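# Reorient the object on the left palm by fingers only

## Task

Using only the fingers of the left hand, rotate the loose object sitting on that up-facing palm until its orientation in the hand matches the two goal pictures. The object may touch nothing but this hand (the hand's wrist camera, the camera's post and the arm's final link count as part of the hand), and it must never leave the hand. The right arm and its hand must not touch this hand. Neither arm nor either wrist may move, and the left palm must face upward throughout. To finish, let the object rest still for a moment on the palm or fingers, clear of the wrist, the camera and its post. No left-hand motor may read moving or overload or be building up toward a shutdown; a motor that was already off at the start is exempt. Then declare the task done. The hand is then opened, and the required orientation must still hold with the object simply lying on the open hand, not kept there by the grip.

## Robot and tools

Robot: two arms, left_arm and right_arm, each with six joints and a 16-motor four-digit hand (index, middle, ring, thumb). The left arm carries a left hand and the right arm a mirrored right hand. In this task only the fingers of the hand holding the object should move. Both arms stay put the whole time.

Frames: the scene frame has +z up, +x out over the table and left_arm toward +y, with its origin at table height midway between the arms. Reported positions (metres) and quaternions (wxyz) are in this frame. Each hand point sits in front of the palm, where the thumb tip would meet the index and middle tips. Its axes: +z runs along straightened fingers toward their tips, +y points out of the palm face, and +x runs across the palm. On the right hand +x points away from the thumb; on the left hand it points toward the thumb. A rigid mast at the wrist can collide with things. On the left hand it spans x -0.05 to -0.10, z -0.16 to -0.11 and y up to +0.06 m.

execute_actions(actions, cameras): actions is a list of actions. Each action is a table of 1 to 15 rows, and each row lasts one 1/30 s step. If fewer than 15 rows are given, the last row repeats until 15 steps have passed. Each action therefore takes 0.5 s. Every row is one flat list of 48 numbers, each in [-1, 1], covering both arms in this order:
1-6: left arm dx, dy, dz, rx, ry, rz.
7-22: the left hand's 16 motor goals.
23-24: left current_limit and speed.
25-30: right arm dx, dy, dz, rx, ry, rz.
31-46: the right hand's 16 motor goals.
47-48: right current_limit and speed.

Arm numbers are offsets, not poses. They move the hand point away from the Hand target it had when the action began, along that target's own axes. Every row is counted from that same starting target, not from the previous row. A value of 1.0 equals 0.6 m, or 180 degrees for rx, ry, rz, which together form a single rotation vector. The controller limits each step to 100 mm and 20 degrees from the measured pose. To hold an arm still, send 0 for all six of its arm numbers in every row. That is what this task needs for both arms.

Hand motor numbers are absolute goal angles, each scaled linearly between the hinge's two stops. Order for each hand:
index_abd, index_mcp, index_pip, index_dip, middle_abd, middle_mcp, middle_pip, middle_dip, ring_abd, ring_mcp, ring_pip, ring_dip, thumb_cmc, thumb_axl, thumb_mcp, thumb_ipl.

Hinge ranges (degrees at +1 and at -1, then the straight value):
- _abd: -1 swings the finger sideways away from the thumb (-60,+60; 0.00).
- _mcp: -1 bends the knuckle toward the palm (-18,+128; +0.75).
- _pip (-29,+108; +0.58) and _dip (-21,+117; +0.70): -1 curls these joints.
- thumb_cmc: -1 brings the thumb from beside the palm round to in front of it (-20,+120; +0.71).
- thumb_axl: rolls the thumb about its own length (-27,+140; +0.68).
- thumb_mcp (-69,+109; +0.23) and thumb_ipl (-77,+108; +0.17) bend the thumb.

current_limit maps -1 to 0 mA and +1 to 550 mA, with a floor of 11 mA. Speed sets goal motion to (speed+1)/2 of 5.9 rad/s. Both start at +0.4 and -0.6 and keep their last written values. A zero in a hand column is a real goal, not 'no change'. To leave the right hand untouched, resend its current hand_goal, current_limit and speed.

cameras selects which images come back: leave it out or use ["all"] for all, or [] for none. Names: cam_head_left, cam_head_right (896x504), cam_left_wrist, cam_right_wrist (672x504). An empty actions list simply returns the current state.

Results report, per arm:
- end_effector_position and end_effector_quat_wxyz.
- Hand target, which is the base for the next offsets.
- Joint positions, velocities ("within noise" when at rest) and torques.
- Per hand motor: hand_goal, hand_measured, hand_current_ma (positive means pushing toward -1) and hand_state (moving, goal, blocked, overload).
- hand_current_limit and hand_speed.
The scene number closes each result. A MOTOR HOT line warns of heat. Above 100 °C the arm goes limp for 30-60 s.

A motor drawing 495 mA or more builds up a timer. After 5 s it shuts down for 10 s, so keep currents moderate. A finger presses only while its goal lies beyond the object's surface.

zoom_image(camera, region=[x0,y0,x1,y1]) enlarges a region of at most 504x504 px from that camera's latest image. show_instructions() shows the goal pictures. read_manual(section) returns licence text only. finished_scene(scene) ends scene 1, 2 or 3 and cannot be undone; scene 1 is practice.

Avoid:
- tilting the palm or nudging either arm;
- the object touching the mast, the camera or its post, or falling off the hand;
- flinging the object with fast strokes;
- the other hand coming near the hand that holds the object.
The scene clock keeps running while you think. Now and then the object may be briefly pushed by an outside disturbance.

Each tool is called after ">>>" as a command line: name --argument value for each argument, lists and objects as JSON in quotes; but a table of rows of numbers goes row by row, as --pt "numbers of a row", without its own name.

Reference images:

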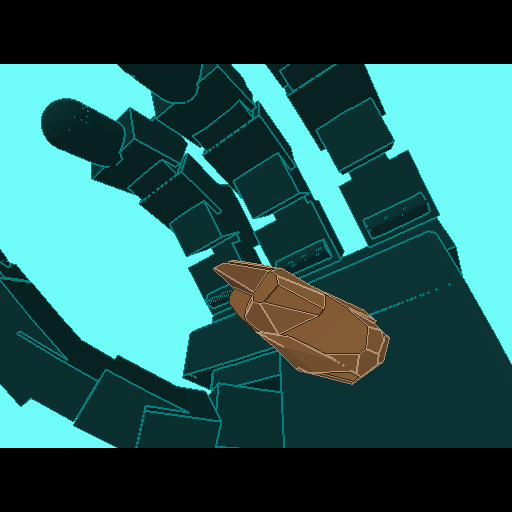

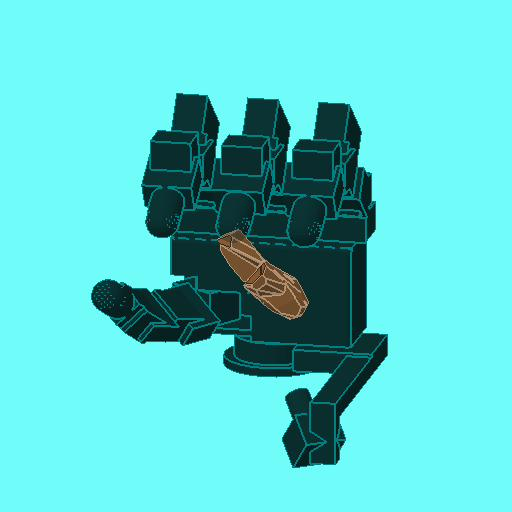

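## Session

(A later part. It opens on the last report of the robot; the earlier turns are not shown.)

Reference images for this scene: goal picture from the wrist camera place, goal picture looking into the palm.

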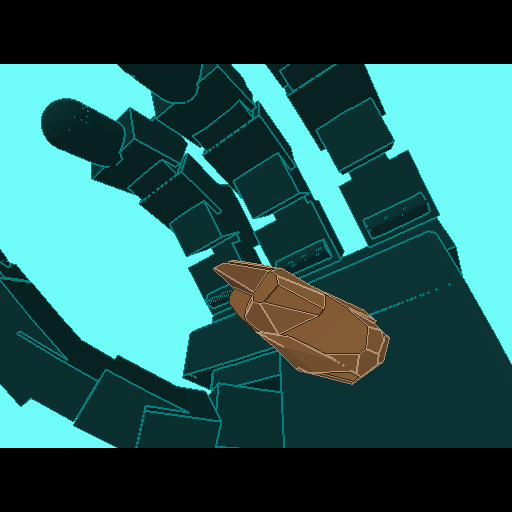

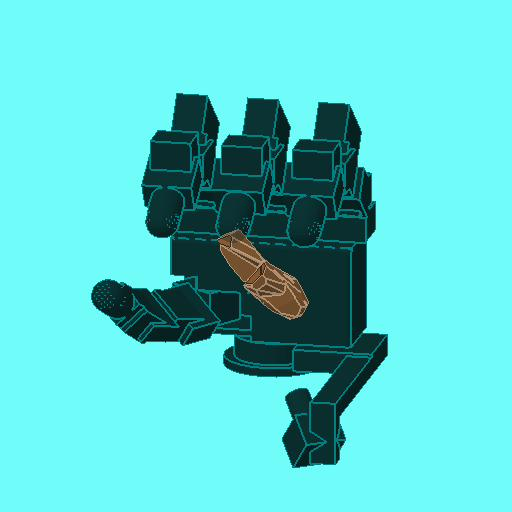

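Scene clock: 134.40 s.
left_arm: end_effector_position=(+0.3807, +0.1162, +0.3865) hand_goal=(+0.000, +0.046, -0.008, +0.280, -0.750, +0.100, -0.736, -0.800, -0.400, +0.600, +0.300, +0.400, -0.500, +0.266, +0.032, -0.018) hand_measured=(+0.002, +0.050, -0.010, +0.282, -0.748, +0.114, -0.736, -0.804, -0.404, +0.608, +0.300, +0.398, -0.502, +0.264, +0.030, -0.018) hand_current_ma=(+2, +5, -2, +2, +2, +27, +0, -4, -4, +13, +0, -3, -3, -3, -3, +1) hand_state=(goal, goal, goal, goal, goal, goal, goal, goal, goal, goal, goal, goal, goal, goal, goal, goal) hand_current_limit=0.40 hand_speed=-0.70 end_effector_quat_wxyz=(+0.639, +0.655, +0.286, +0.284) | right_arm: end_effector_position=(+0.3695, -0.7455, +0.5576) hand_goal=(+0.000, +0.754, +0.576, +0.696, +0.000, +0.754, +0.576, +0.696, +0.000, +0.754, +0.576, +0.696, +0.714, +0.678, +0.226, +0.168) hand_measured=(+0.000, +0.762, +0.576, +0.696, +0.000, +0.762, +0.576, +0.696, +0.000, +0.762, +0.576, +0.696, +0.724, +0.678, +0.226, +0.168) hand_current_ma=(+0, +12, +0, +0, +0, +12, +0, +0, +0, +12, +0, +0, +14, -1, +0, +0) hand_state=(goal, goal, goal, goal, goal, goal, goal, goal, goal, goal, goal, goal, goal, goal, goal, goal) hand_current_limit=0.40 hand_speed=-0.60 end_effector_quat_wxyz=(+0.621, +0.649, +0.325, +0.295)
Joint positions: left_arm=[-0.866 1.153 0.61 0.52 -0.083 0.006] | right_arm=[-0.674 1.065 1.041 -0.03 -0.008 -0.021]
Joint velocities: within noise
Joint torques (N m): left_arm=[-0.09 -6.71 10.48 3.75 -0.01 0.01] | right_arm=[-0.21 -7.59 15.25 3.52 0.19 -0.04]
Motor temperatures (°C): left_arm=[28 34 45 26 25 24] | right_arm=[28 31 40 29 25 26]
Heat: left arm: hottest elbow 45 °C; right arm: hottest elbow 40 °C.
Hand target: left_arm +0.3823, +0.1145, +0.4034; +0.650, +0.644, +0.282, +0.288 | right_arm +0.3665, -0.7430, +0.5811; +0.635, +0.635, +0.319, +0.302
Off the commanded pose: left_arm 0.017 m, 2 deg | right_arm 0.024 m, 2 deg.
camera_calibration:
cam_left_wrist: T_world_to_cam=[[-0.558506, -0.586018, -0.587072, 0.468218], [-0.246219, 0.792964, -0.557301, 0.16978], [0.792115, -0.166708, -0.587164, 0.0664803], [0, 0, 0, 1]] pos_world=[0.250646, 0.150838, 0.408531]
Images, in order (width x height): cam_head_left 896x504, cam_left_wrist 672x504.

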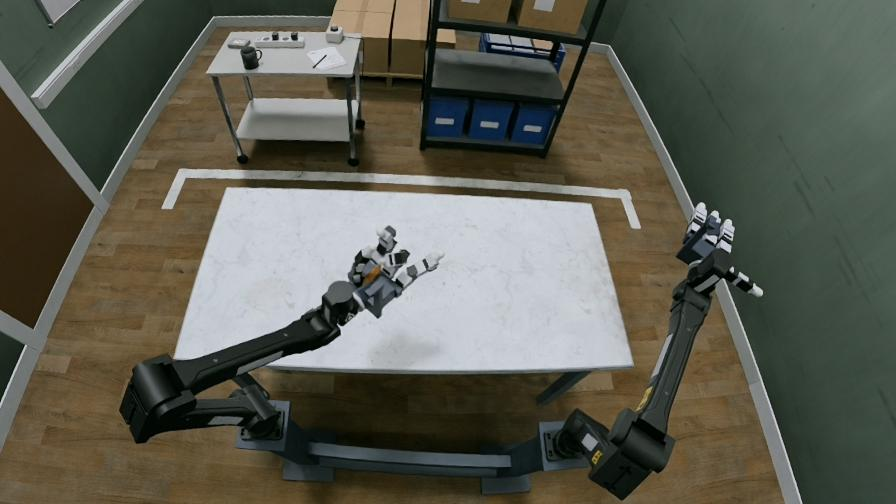

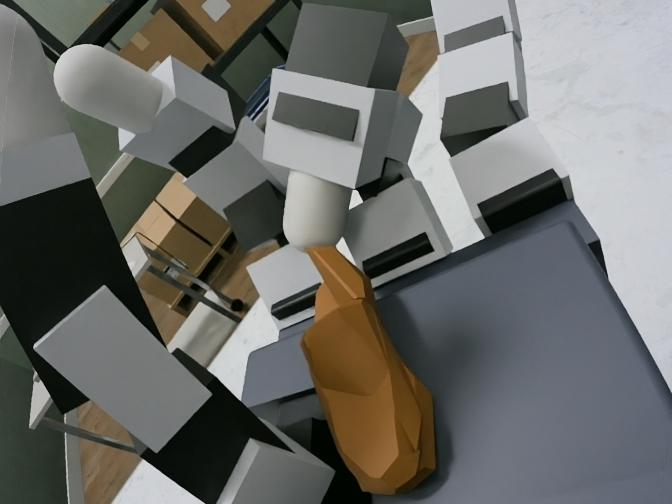

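>>> execute_actions --actions '[[[0,0,0,0,0,0,0,0.046,-0.008,0.28,-0.9,0.1,-0.737,-0.8,-0.4,0.6,0.3,0.4,-0.75,0.266,0.032,-0.018,0.4,-0.7,0,0,0,0,0,0,0,0.754,0.576,0.696,0,0.754,0.576,0.696,0,0.754,0.576,0.696,0.714,0.678,0.226,0.168,0.4,-0.6]],[[0,0,0,0,0,0,0,0.046,-0.008,0.28,-0.9,0.1,-0.737,-0.8,-0.4,0.6,0.3,0.4,-1,0.266,0.032,-0.018,0.4,-0.7,0,0,0,0,0,0,0,0.754,0.576,0.696,0,0.754,0.576,0.696,0,0.754,0.576,0.696,0.714,0.678,0.226,0.168,0.4,-0.6]],[[0,0,0,0,0,0,0,0.046,-0.008,0.28,-0.9,0.1,-0.737,-0.8,-0.4,0.6,0.3,0.4,-1,0.266,0.032,-0.018,0.4,-0.7,0,0,0,0,0,0,0,0.754,0.576,0.696,0,0.754,0.576,0.696,0,0.754,0.576,0.696,0.714,0.678,0.226,0.168,0.4,-0.6]]]' --cameras '["cam_left_wrist","cam_head_left"]'

>>> execute_actions --actions '[[[0,0,0,0,0,0,0,0.046,-0.008,0.28,-0.9,0.1,-0.737,-0.8,-0.4,0.6,0.3,0.4,-0.4,0.266,0.032,-0.018,0.4,-0.6,0,0,0,0,0,0,0,0.754,0.576,0.696,0,0.754,0.576,0.696,0,0.754,0.576,0.696,0.714,0.678,0.226,0.168,0.4,-0.6]]]' --cameras '["cam_left_wrist","cam_head_left"]'

>>> zoom_image --camera "cam_head_left" --region '[330, 220, 430, 320]'

Scene clock: 148.53 s.
left_arm: end_effector_position=(+0.3807, +0.1162, +0.3865) hand_goal=(+0.000, +0.046, -0.008, +0.280, -0.900, +0.100, -0.736, -0.800, -0.400, +0.600, +0.300, +0.400, -1.000, +0.266, +0.032, -0.018) hand_measured=(+0.002, +0.050, -0.010, +0.282, -0.898, +0.114, -0.736, -0.804, -0.404, +0.608, +0.300, +0.398, -1.000, +0.264, +0.030, -0.018) hand_current_ma=(+2, +5, -2, +2, +2, +27, +0, -4, -4, +13, +0, -3, +0, -3, -3, +1) hand_state=(goal, goal, goal, goal, goal, goal, goal, goal, goal, goal, goal, goal, goal, goal, goal, goal) hand_current_limit=0.40 hand_speed=-0.70 end_effector_quat_wxyz=(+0.639, +0.655, +0.286, +0.284) | right_arm: end_effector_position=(+0.3695, -0.7455, +0.5576) hand_goal=(+0.000, +0.754, +0.576, +0.696, +0.000, +0.754, +0.576, +0.696, +0.000, +0.754, +0.576, +0.696, +0.714, +0.678, +0.226, +0.168) hand_measured=(+0.000, +0.762, +0.576, +0.696, +0.000, +0.762, +0.576, +0.696, +0.000, +0.762, +0.576, +0.696, +0.724, +0.678, +0.226, +0.168) hand_current_ma=(+0, +12, +0, +0, +0, +12, +0, +0, +0, +12, +0, +0, +14, -1, +0, +0) hand_state=(goal, goal, goal, goal, goal, goal, goal, goal, goal, goal, goal, goal, goal, goal, goal, goal) hand_current_limit=0.40 hand_speed=-0.60 end_effector_quat_wxyz=(+0.621, +0.649, +0.325, +0.295)
Joint positions: left_arm=[-0.866 1.153 0.61 0.52 -0.083 0.006] | right_arm=[-0.674 1.065 1.041 -0.03 -0.008 -0.021]
Joint velocities: within noise
Joint torques (N m): left_arm=[0.03 -6.71 10.47 3.75 -0.01 -0.04] | right_arm=[-0.21 -7.59 15.27 3.54 0.19 -0.04]
Motor temperatures (°C): left_arm=[28 34 46 26 25 24] | right_arm=[28 31 41 29 25 26]
Heat: left arm: hottest elbow 46 °C; right arm: hottest elbow 41 °C.
Hand target: left_arm +0.3823, +0.1145, +0.4034; +0.650, +0.644, +0.282, +0.288 | right_arm +0.3665, -0.7430, +0.5811; +0.635, +0.635, +0.319, +0.302
Off the commanded pose: left_arm 0.017 m, 2 deg | right_arm 0.024 m, 2 deg.
camera_calibration:
cam_left_wrist: T_world_to_cam=[[-0.558506, -0.586018, -0.587072, 0.468218], [-0.246219, 0.792964, -0.557301, 0.16978], [0.792115, -0.166708, -0.587164, 0.0664803], [0, 0, 0, 1]] pos_world=[0.250646, 0.150838, 0.408531]
Images, in order (width x height): cam_head_left 896x504, cam_left_wrist 672x504.

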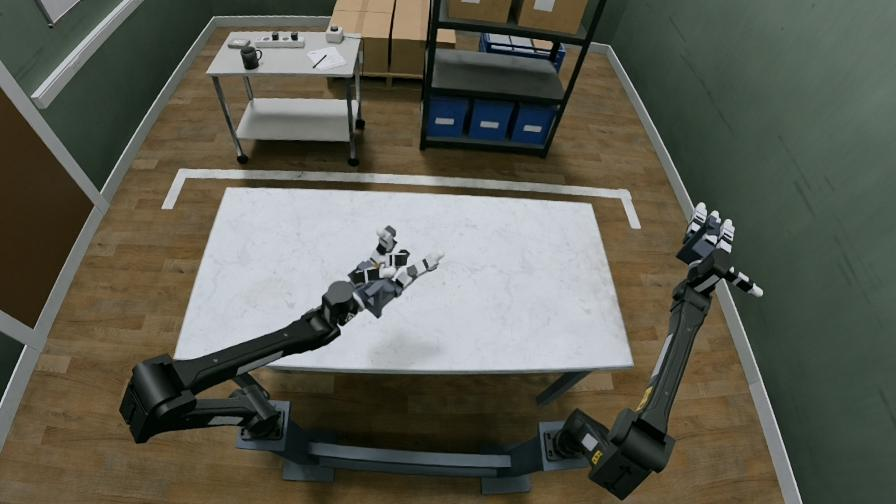

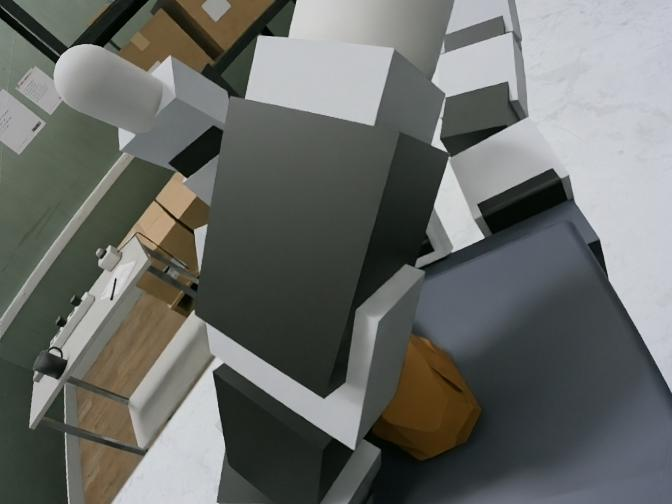

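Scene clock: 149.43 s.
left_arm: end_effector_position=(+0.3807, +0.1162, +0.3865) hand_goal=(+0.000, +0.046, -0.008, +0.280, -0.900, +0.100, -0.736, -0.800, -0.400, +0.600, +0.300, +0.400, -0.400, +0.266, +0.032, -0.018) hand_measured=(+0.002, +0.050, -0.010, +0.282, -0.898, +0.114, -0.736, -0.804, -0.404, +0.608, +0.300, +0.398, -0.402, +0.264, +0.030, -0.018) hand_current_ma=(+2, +5, -2, +2, +2, +27, +0, -4, -4, +13, +0, -3, -1, -2, -3, +1) hand_state=(goal, goal, goal, goal, goal, goal, goal, goal, goal, goal, goal, goal, goal, goal, goal, goal) hand_current_limit=0.40 hand_speed=-0.60 end_effector_quat_wxyz=(+0.639, +0.655, +0.286, +0.284) | right_arm: end_effector_position=(+0.3695, -0.7455, +0.5576) hand_goal=(+0.000, +0.754, +0.576, +0.696, +0.000, +0.754, +0.576, +0.696, +0.000, +0.754, +0.576, +0.696, +0.714, +0.678, +0.226, +0.168) hand_measured=(+0.000, +0.762, +0.576, +0.696, +0.000, +0.762, +0.576, +0.696, +0.000, +0.762, +0.576, +0.696, +0.724, +0.678, +0.226, +0.168) hand_current_ma=(+0, +12, +0, +0, +0, +12, +0, +0, +0, +12, +0, +0, +14, -1, +0, +0) hand_state=(goal, goal, goal, goal, goal, goal, goal, goal, goal, goal, goal, goal, goal, goal, goal, goal) hand_current_limit=0.40 hand_speed=-0.60 end_effector_quat_wxyz=(+0.621, +0.649, +0.325, +0.295)
Joint positions: left_arm=[-0.866 1.153 0.61 0.52 -0.083 0.006] | right_arm=[-0.674 1.065 1.041 -0.03 -0.008 -0.021]
Joint velocities: within noise
Joint torques (N m): left_arm=[0.09 -6.71 10.5 3.77 -0.02 0.02] | right_arm=[-0.21 -7.59 15.23 3.52 0.19 -0.03]
Motor temperatures (°C): left_arm=[28 34 46 26 25 24] | right_arm=[28 31 41 29 25 26]
Heat: left arm: hottest elbow 46 °C; right arm: hottest elbow 41 °C.
Hand target: left_arm +0.3823, +0.1145, +0.4034; +0.650, +0.644, +0.282, +0.288 | right_arm +0.3665, -0.7430, +0.5811; +0.635, +0.635, +0.319, +0.302
Off the commanded pose: left_arm 0.017 m, 2 deg | right_arm 0.024 m, 2 deg.
camera_calibration:
cam_left_wrist: T_world_to_cam=[[-0.558506, -0.586018, -0.587072, 0.468218], [-0.246219, 0.792964, -0.557301, 0.16978], [0.792115, -0.166708, -0.587164, 0.0664803], [0, 0, 0, 1]] pos_world=[0.250646, 0.150838, 0.408531]
Images, in order (width x height): cam_head_left 896x504, cam_left_wrist 672x504.

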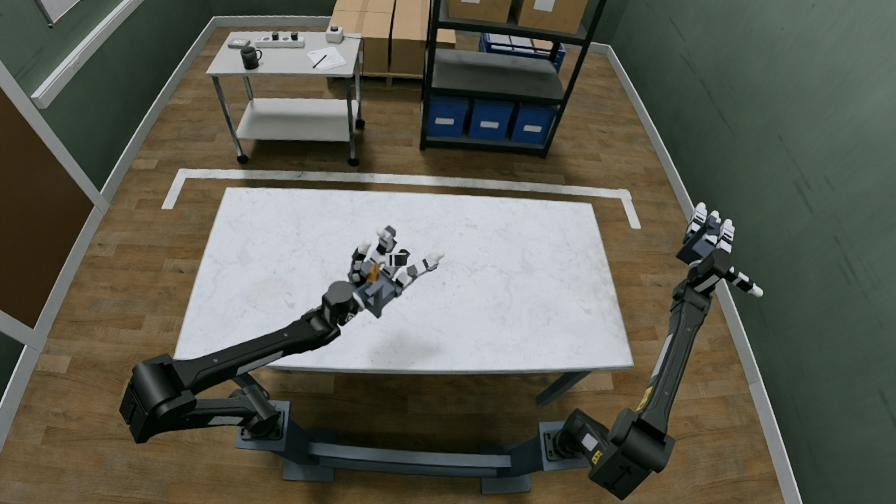

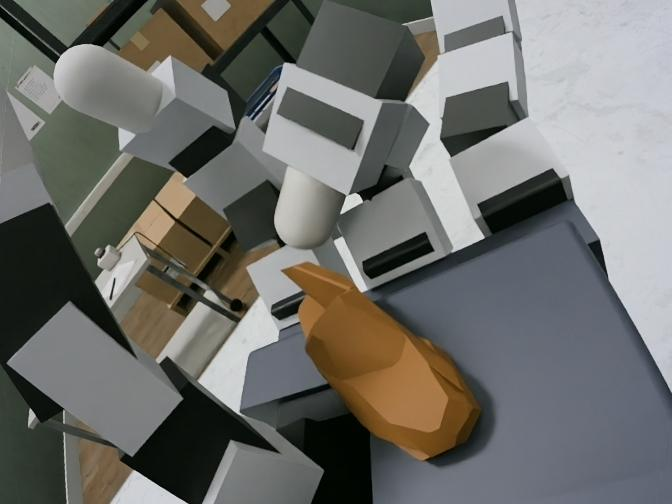

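Scaled by 5.040 from the camera's 896x504 image, which has a finer 1280x720 frame.

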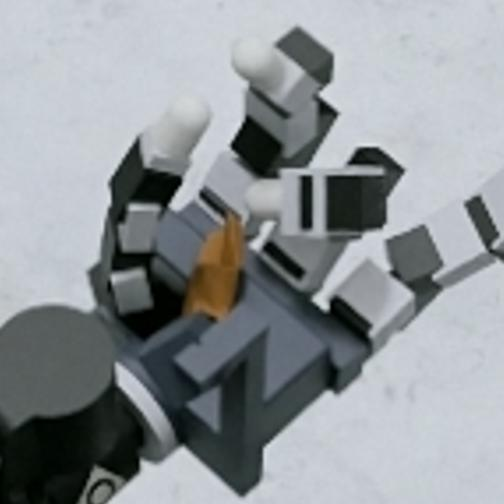

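>>> execute_actions --actions '[[[0,0,0,0,0,0,0,0.046,-0.008,0.28,-0.95,0,-0.737,-0.68,-0.4,0.6,0.3,0.4,-0.4,0.266,0.032,-0.018,0.4,-0.75,0,0,0,0,0,0,0,0.754,0.576,0.696,0,0.754,0.576,0.696,0,0.754,0.576,0.696,0.714,0.678,0.226,0.168,0.4,-0.6]]]' --cameras '["cam_left_wrist"]'

Scene clock: 158.77 s.
left_arm: end_effector_position=(+0.3807, +0.1162, +0.3865) hand_goal=(+0.000, +0.046, -0.008, +0.280, -0.950, +0.000, -0.736, -0.680, -0.400, +0.600, +0.300, +0.400, -0.400, +0.266, +0.032, -0.018) hand_measured=(+0.002, +0.050, -0.010, +0.282, -0.948, +0.012, -0.736, -0.684, -0.404, +0.608, +0.300, +0.398, -0.402, +0.264, +0.030, -0.018) hand_current_ma=(+2, +5, -2, +2, +1, +22, +0, -5, -4, +13, +0, -3, -1, -2, -3, +1) hand_state=(goal, goal, goal, goal, goal, goal, goal, goal, goal, goal, goal, goal, goal, goal, goal, goal) hand_current_limit=0.40 hand_speed=-0.75 end_effector_quat_wxyz=(+0.639, +0.655, +0.286, +0.284) | right_arm: end_effector_position=(+0.3695, -0.7455, +0.5576) hand_goal=(+0.000, +0.754, +0.576, +0.696, +0.000, +0.754, +0.576, +0.696, +0.000, +0.754, +0.576, +0.696, +0.714, +0.678, +0.226, +0.168) hand_measured=(+0.000, +0.762, +0.576, +0.696, +0.000, +0.762, +0.576, +0.696, +0.000, +0.762, +0.576, +0.696, +0.724, +0.678, +0.226, +0.168) hand_current_ma=(+0, +12, +0, +0, +0, +12, +0, +0, +0, +12, +0, +0, +14, -1, +0, +0) hand_state=(goal, goal, goal, goal, goal, goal, goal, goal, goal, goal, goal, goal, goal, goal, goal, goal) hand_current_limit=0.40 hand_speed=-0.60 end_effector_quat_wxyz=(+0.621, +0.649, +0.325, +0.295)
Joint positions: left_arm=[-0.866 1.153 0.61 0.52 -0.083 0.006] | right_arm=[-0.674 1.065 1.041 -0.03 -0.008 -0.021]
Joint velocities: within noise
Joint torques (N m): left_arm=[-0.03 -6.71 10.5 3.77 -0.01 0.03] | right_arm=[-0.32 -7.53 15.27 3.55 0.19 -0.04]
Motor temperatures (°C): left_arm=[28 34 46 26 25 24] | right_arm=[28 31 41 29 25 26]
Heat: left arm: hottest elbow 46 °C; right arm: hottest elbow 41 °C.
Hand target: left_arm +0.3823, +0.1145, +0.4034; +0.650, +0.644, +0.282, +0.288 | right_arm +0.3665, -0.7430, +0.5811; +0.635, +0.635, +0.319, +0.302
Off the commanded pose: left_arm 0.017 m, 2 deg | right_arm 0.024 m, 2 deg.
camera_calibration:
cam_left_wrist: T_world_to_cam=[[-0.558506, -0.586018, -0.587072, 0.468218], [-0.246219, 0.792964, -0.557301, 0.16978], [0.792115, -0.166708, -0.587164, 0.0664803], [0, 0, 0, 1]] pos_world=[0.250646, 0.150838, 0.408531]
Images, in order (width x height): cam_left_wrist 672x504.

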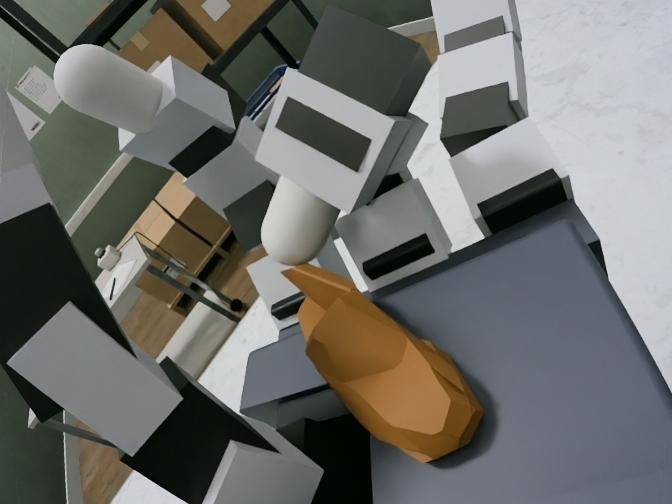

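Continue in two half steps.

>>> execute_actions --actions '[[[0,0,0,0,0,0,0,0.046,-0.008,0.28,-0.98,-0.15,-0.737,-0.5,-0.4,0.6,0.3,0.4,-0.4,0.266,0.032,-0.018,0.4,-0.75,0,0,0,0,0,0,0,0.754,0.576,0.696,0,0.754,0.576,0.696,0,0.754,0.576,0.696,0.714,0.678,0.226,0.168,0.4,-0.6]]]' --cameras '["cam_left_wrist"]'

Scene clock: 161.60 s.
left_arm: end_effector_position=(+0.3807, +0.1162, +0.3865) hand_goal=(+0.000, +0.046, -0.008, +0.280, -0.980, -0.150, -0.736, -0.500, -0.400, +0.600, +0.300, +0.400, -0.400, +0.266, +0.032, -0.018) hand_measured=(+0.002, +0.050, -0.010, +0.282, -0.978, -0.140, -0.736, -0.504, -0.404, +0.608, +0.300, +0.398, -0.402, +0.264, +0.030, -0.018) hand_current_ma=(+2, +5, -2, +2, +1, +16, +0, -4, -4, +13, +0, -3, -1, -2, -3, +1) hand_state=(goal, goal, goal, goal, goal, goal, goal, goal, goal, goal, goal, goal, goal, goal, goal, goal) hand_current_limit=0.40 hand_speed=-0.75 end_effector_quat_wxyz=(+0.639, +0.655, +0.286, +0.284) | right_arm: end_effector_position=(+0.3695, -0.7455, +0.5576) hand_goal=(+0.000, +0.754, +0.576, +0.696, +0.000, +0.754, +0.576, +0.696, +0.000, +0.754, +0.576, +0.696, +0.714, +0.678, +0.226, +0.168) hand_measured=(+0.000, +0.762, +0.576, +0.696, +0.000, +0.762, +0.576, +0.696, +0.000, +0.762, +0.576, +0.696, +0.724, +0.678, +0.226, +0.168) hand_current_ma=(+0, +12, +0, +0, +0, +12, +0, +0, +0, +12, +0, +0, +14, -1, +0, +0) hand_state=(goal, goal, goal, goal, goal, goal, goal, goal, goal, goal, goal, goal, goal, goal, goal, goal) hand_current_limit=0.40 hand_speed=-0.60 end_effector_quat_wxyz=(+0.621, +0.649, +0.325, +0.295)
Joint positions: left_arm=[-0.866 1.153 0.61 0.52 -0.083 0.006] | right_arm=[-0.674 1.065 1.041 -0.03 -0.008 -0.021]
Joint velocities: within noise
Joint torques (N m): left_arm=[-0.03 -6.83 10.48 3.74 -0.01 0.02] | right_arm=[-0.21 -7.53 15.27 3.54 0.19 -0.04]
Motor temperatures (°C): left_arm=[28 34 46 26 25 24] | right_arm=[28 31 41 29 25 26]
Heat: left arm: hottest elbow 46 °C; right arm: hottest elbow 41 °C.
Hand target: left_arm +0.3823, +0.1145, +0.4034; +0.650, +0.644, +0.282, +0.288 | right_arm +0.3665, -0.7430, +0.5811; +0.635, +0.635, +0.319, +0.302
Off the commanded pose: left_arm 0.017 m, 2 deg | right_arm 0.024 m, 2 deg.
camera_calibration:
cam_left_wrist: T_world_to_cam=[[-0.558506, -0.586018, -0.587072, 0.468218], [-0.246219, 0.792964, -0.557301, 0.16978], [0.792115, -0.166708, -0.587164, 0.0664803], [0, 0, 0, 1]] pos_world=[0.250646, 0.150838, 0.408531]
Images, in order (width x height): cam_left_wrist 672x504.

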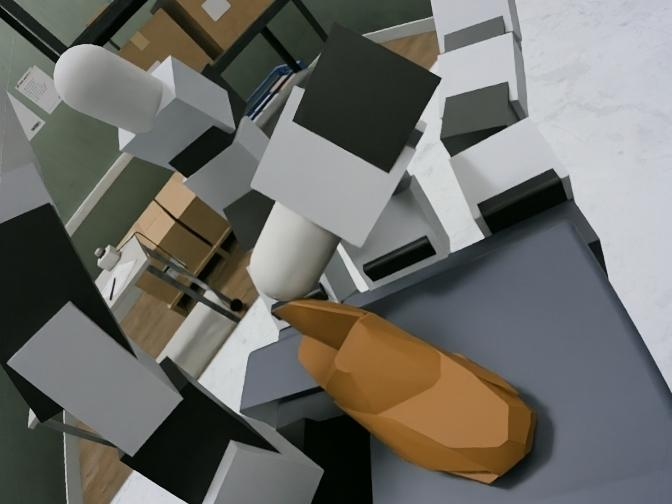

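>>> execute_actions --actions '[[[0,0,0,0,0,0,0,0.046,-0.008,0.28,-0.95,0.4,-0.737,-0.7,0,0.6,0.3,0.4,-0.2,0.266,0.032,-0.018,0.4,-0.6,0,0,0,0,0,0,0,0.754,0.576,0.696,0,0.754,0.576,0.696,0,0.754,0.576,0.696,0.714,0.678,0.226,0.168,0.4,-0.6]],[[0,0,0,0,0,0,0,0.046,-0.008,0.28,0,0.6,-0.3,0,0,0.046,-0.008,0.28,-0.104,0.266,0.032,-0.018,0.4,-0.6,0,0,0,0,0,0,0,0.754,0.576,0.696,0,0.754,0.576,0.696,0,0.754,0.576,0.696,0.714,0.678,0.226,0.168,0.4,-0.6]],[[0,0,0,0,0,0,0,0.046,-0.008,0.28,0,0.046,-0.008,0.28,0,0.046,-0.008,0.28,-0.104,0.266,0.032,-0.018,0.4,-0.6,0,0,0,0,0,0,0,0.754,0.576,0.696,0,0.754,0.576,0.696,0,0.754,0.576,0.696,0.714,0.678,0.226,0.168,0.4,-0.6]]]' --cameras '["cam_left_wrist","cam_head_left","cam_head_right"]'

>>> zoom_image --camera "cam_head_left" --region '[340, 240, 410, 310]'

>>> zoom_image --camera "cam_head_right" --region '[330, 240, 410, 320]'

>>> zoom_image --camera "cam_left_wrist" --region '[230, 260, 570, 500]'

Scene clock: 169.60 s.
left_arm: end_effector_position=(+0.3807, +0.1162, +0.3865) hand_goal=(+0.000, +0.046, -0.008, +0.280, +0.000, +0.046, -0.008, +0.280, +0.000, +0.046, -0.008, +0.280, -0.104, +0.266, +0.032, -0.018) hand_measured=(+0.002, +0.050, -0.010, +0.282, -0.002, +0.064, -0.010, +0.276, -0.004, +0.060, -0.004, +0.280, -0.102, +0.264, +0.030, -0.018) hand_current_ma=(+2, +5, -2, +2, -3, +37, -2, -4, -4, +28, +4, -1, +3, -1, -3, +1) hand_state=(goal, goal, goal, goal, goal, goal, goal, goal, goal, goal, goal, goal, goal, goal, goal, goal) hand_current_limit=0.40 hand_speed=-0.60 end_effector_quat_wxyz=(+0.639, +0.656, +0.285, +0.284) | right_arm: end_effector_position=(+0.3695, -0.7455, +0.5576) hand_goal=(+0.000, +0.754, +0.576, +0.696, +0.000, +0.754, +0.576, +0.696, +0.000, +0.754, +0.576, +0.696, +0.714, +0.678, +0.226, +0.168) hand_measured=(+0.000, +0.762, +0.576, +0.696, +0.000, +0.762, +0.576, +0.696, +0.000, +0.762, +0.576, +0.696, +0.724, +0.678, +0.226, +0.168) hand_current_ma=(+0, +12, +0, +0, +0, +12, +0, +0, +0, +12, +0, +0, +14, -1, +0, +0) hand_state=(goal, goal, goal, goal, goal, goal, goal, goal, goal, goal, goal, goal, goal, goal, goal, goal) hand_current_limit=0.40 hand_speed=-0.60 end_effector_quat_wxyz=(+0.621, +0.649, +0.325, +0.295)
Joint positions: left_arm=[-0.866 1.153 0.61 0.52 -0.083 0.006] | right_arm=[-0.674 1.065 1.041 -0.03 -0.008 -0.021]
Joint velocities: within noise
Joint torques (N m): left_arm=[-0.09 -6.65 10.5 3.74 -0.02 0.08] | right_arm=[-0.15 -7.59 15.28 3.54 0.19 -0.04]
Motor temperatures (°C): left_arm=[28 34 46 26 25 24] | right_arm=[28 31 42 29 25 26]
Heat: left arm: hottest elbow 46 °C; right arm: hottest elbow 42 °C.
Hand target: left_arm +0.3822, +0.1145, +0.4034; +0.650, +0.644, +0.282, +0.288 | right_arm +0.3665, -0.7430, +0.5811; +0.635, +0.635, +0.319, +0.302
Off the commanded pose: left_arm 0.017 m, 2 deg | right_arm 0.024 m, 2 deg.
camera_calibration:
cam_left_wrist: T_world_to_cam=[[-0.55836, -0.585848, -0.587381, 0.46824], [-0.246069, 0.793122, -0.557142, 0.169661], [0.792265, -0.16655, -0.587007, 0.0663623], [0, 0, 0, 1]] pos_world=[0.250619, 0.150809, 0.408516]
Images, in order (width x height): cam_head_left 896x504, cam_head_right 896x504, cam_left_wrist 672x504.

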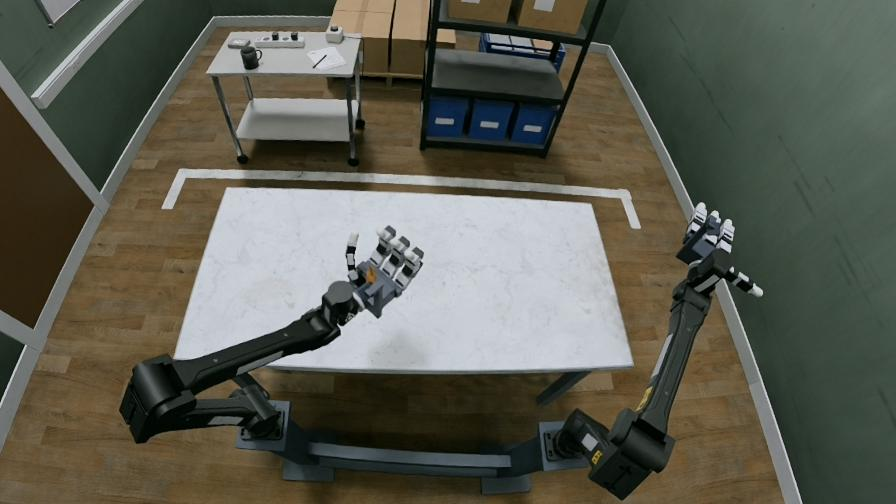

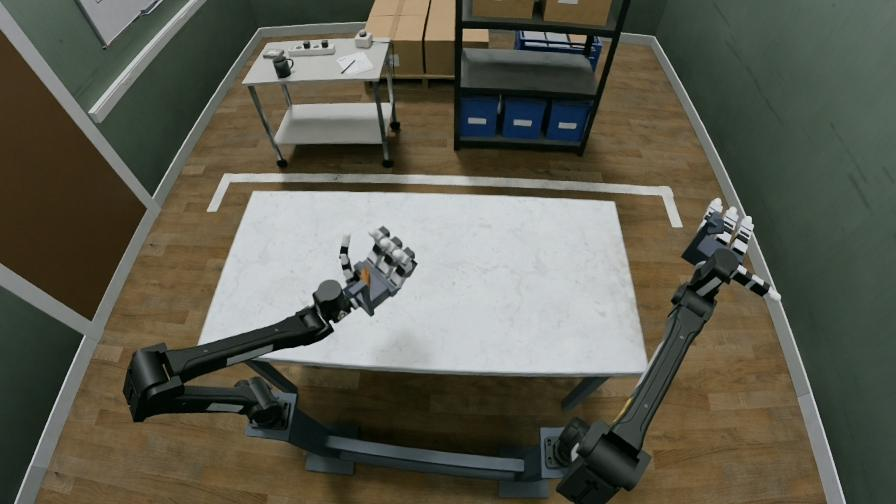

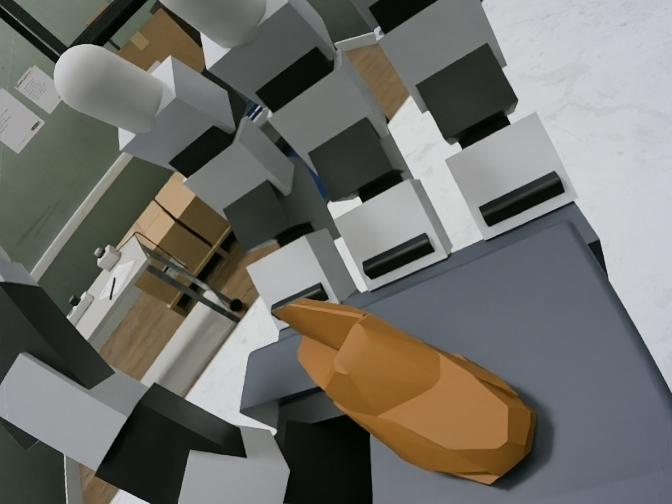

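Scaled by 7.200 from the camera's 896x504 image, which has a finer 1280x720 frame.

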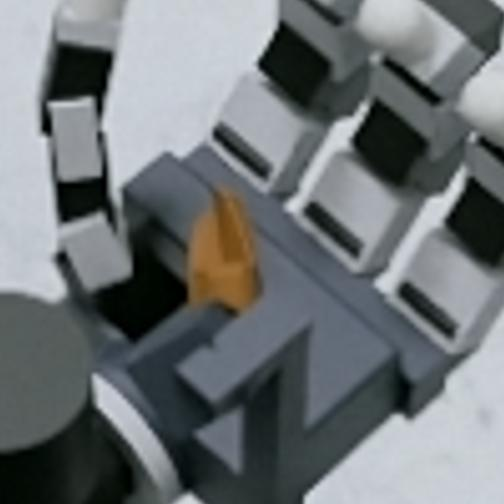

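Scaled by 6.300 from the camera's 896x504 image, which has a finer 1280x720 frame.

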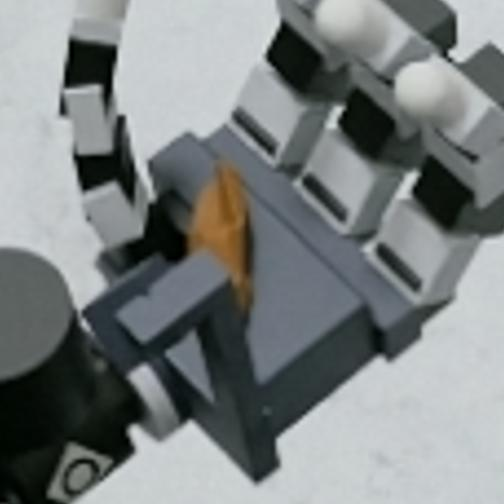

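Scaled by 1.482 from the camera's 672x504 image, which has a finer 960x720 frame.

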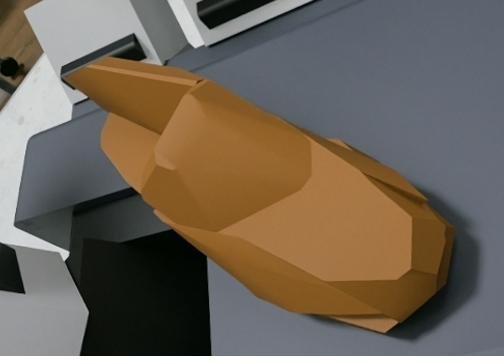

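>>> finished_scene --scene 2

The scene is finished: the task was done.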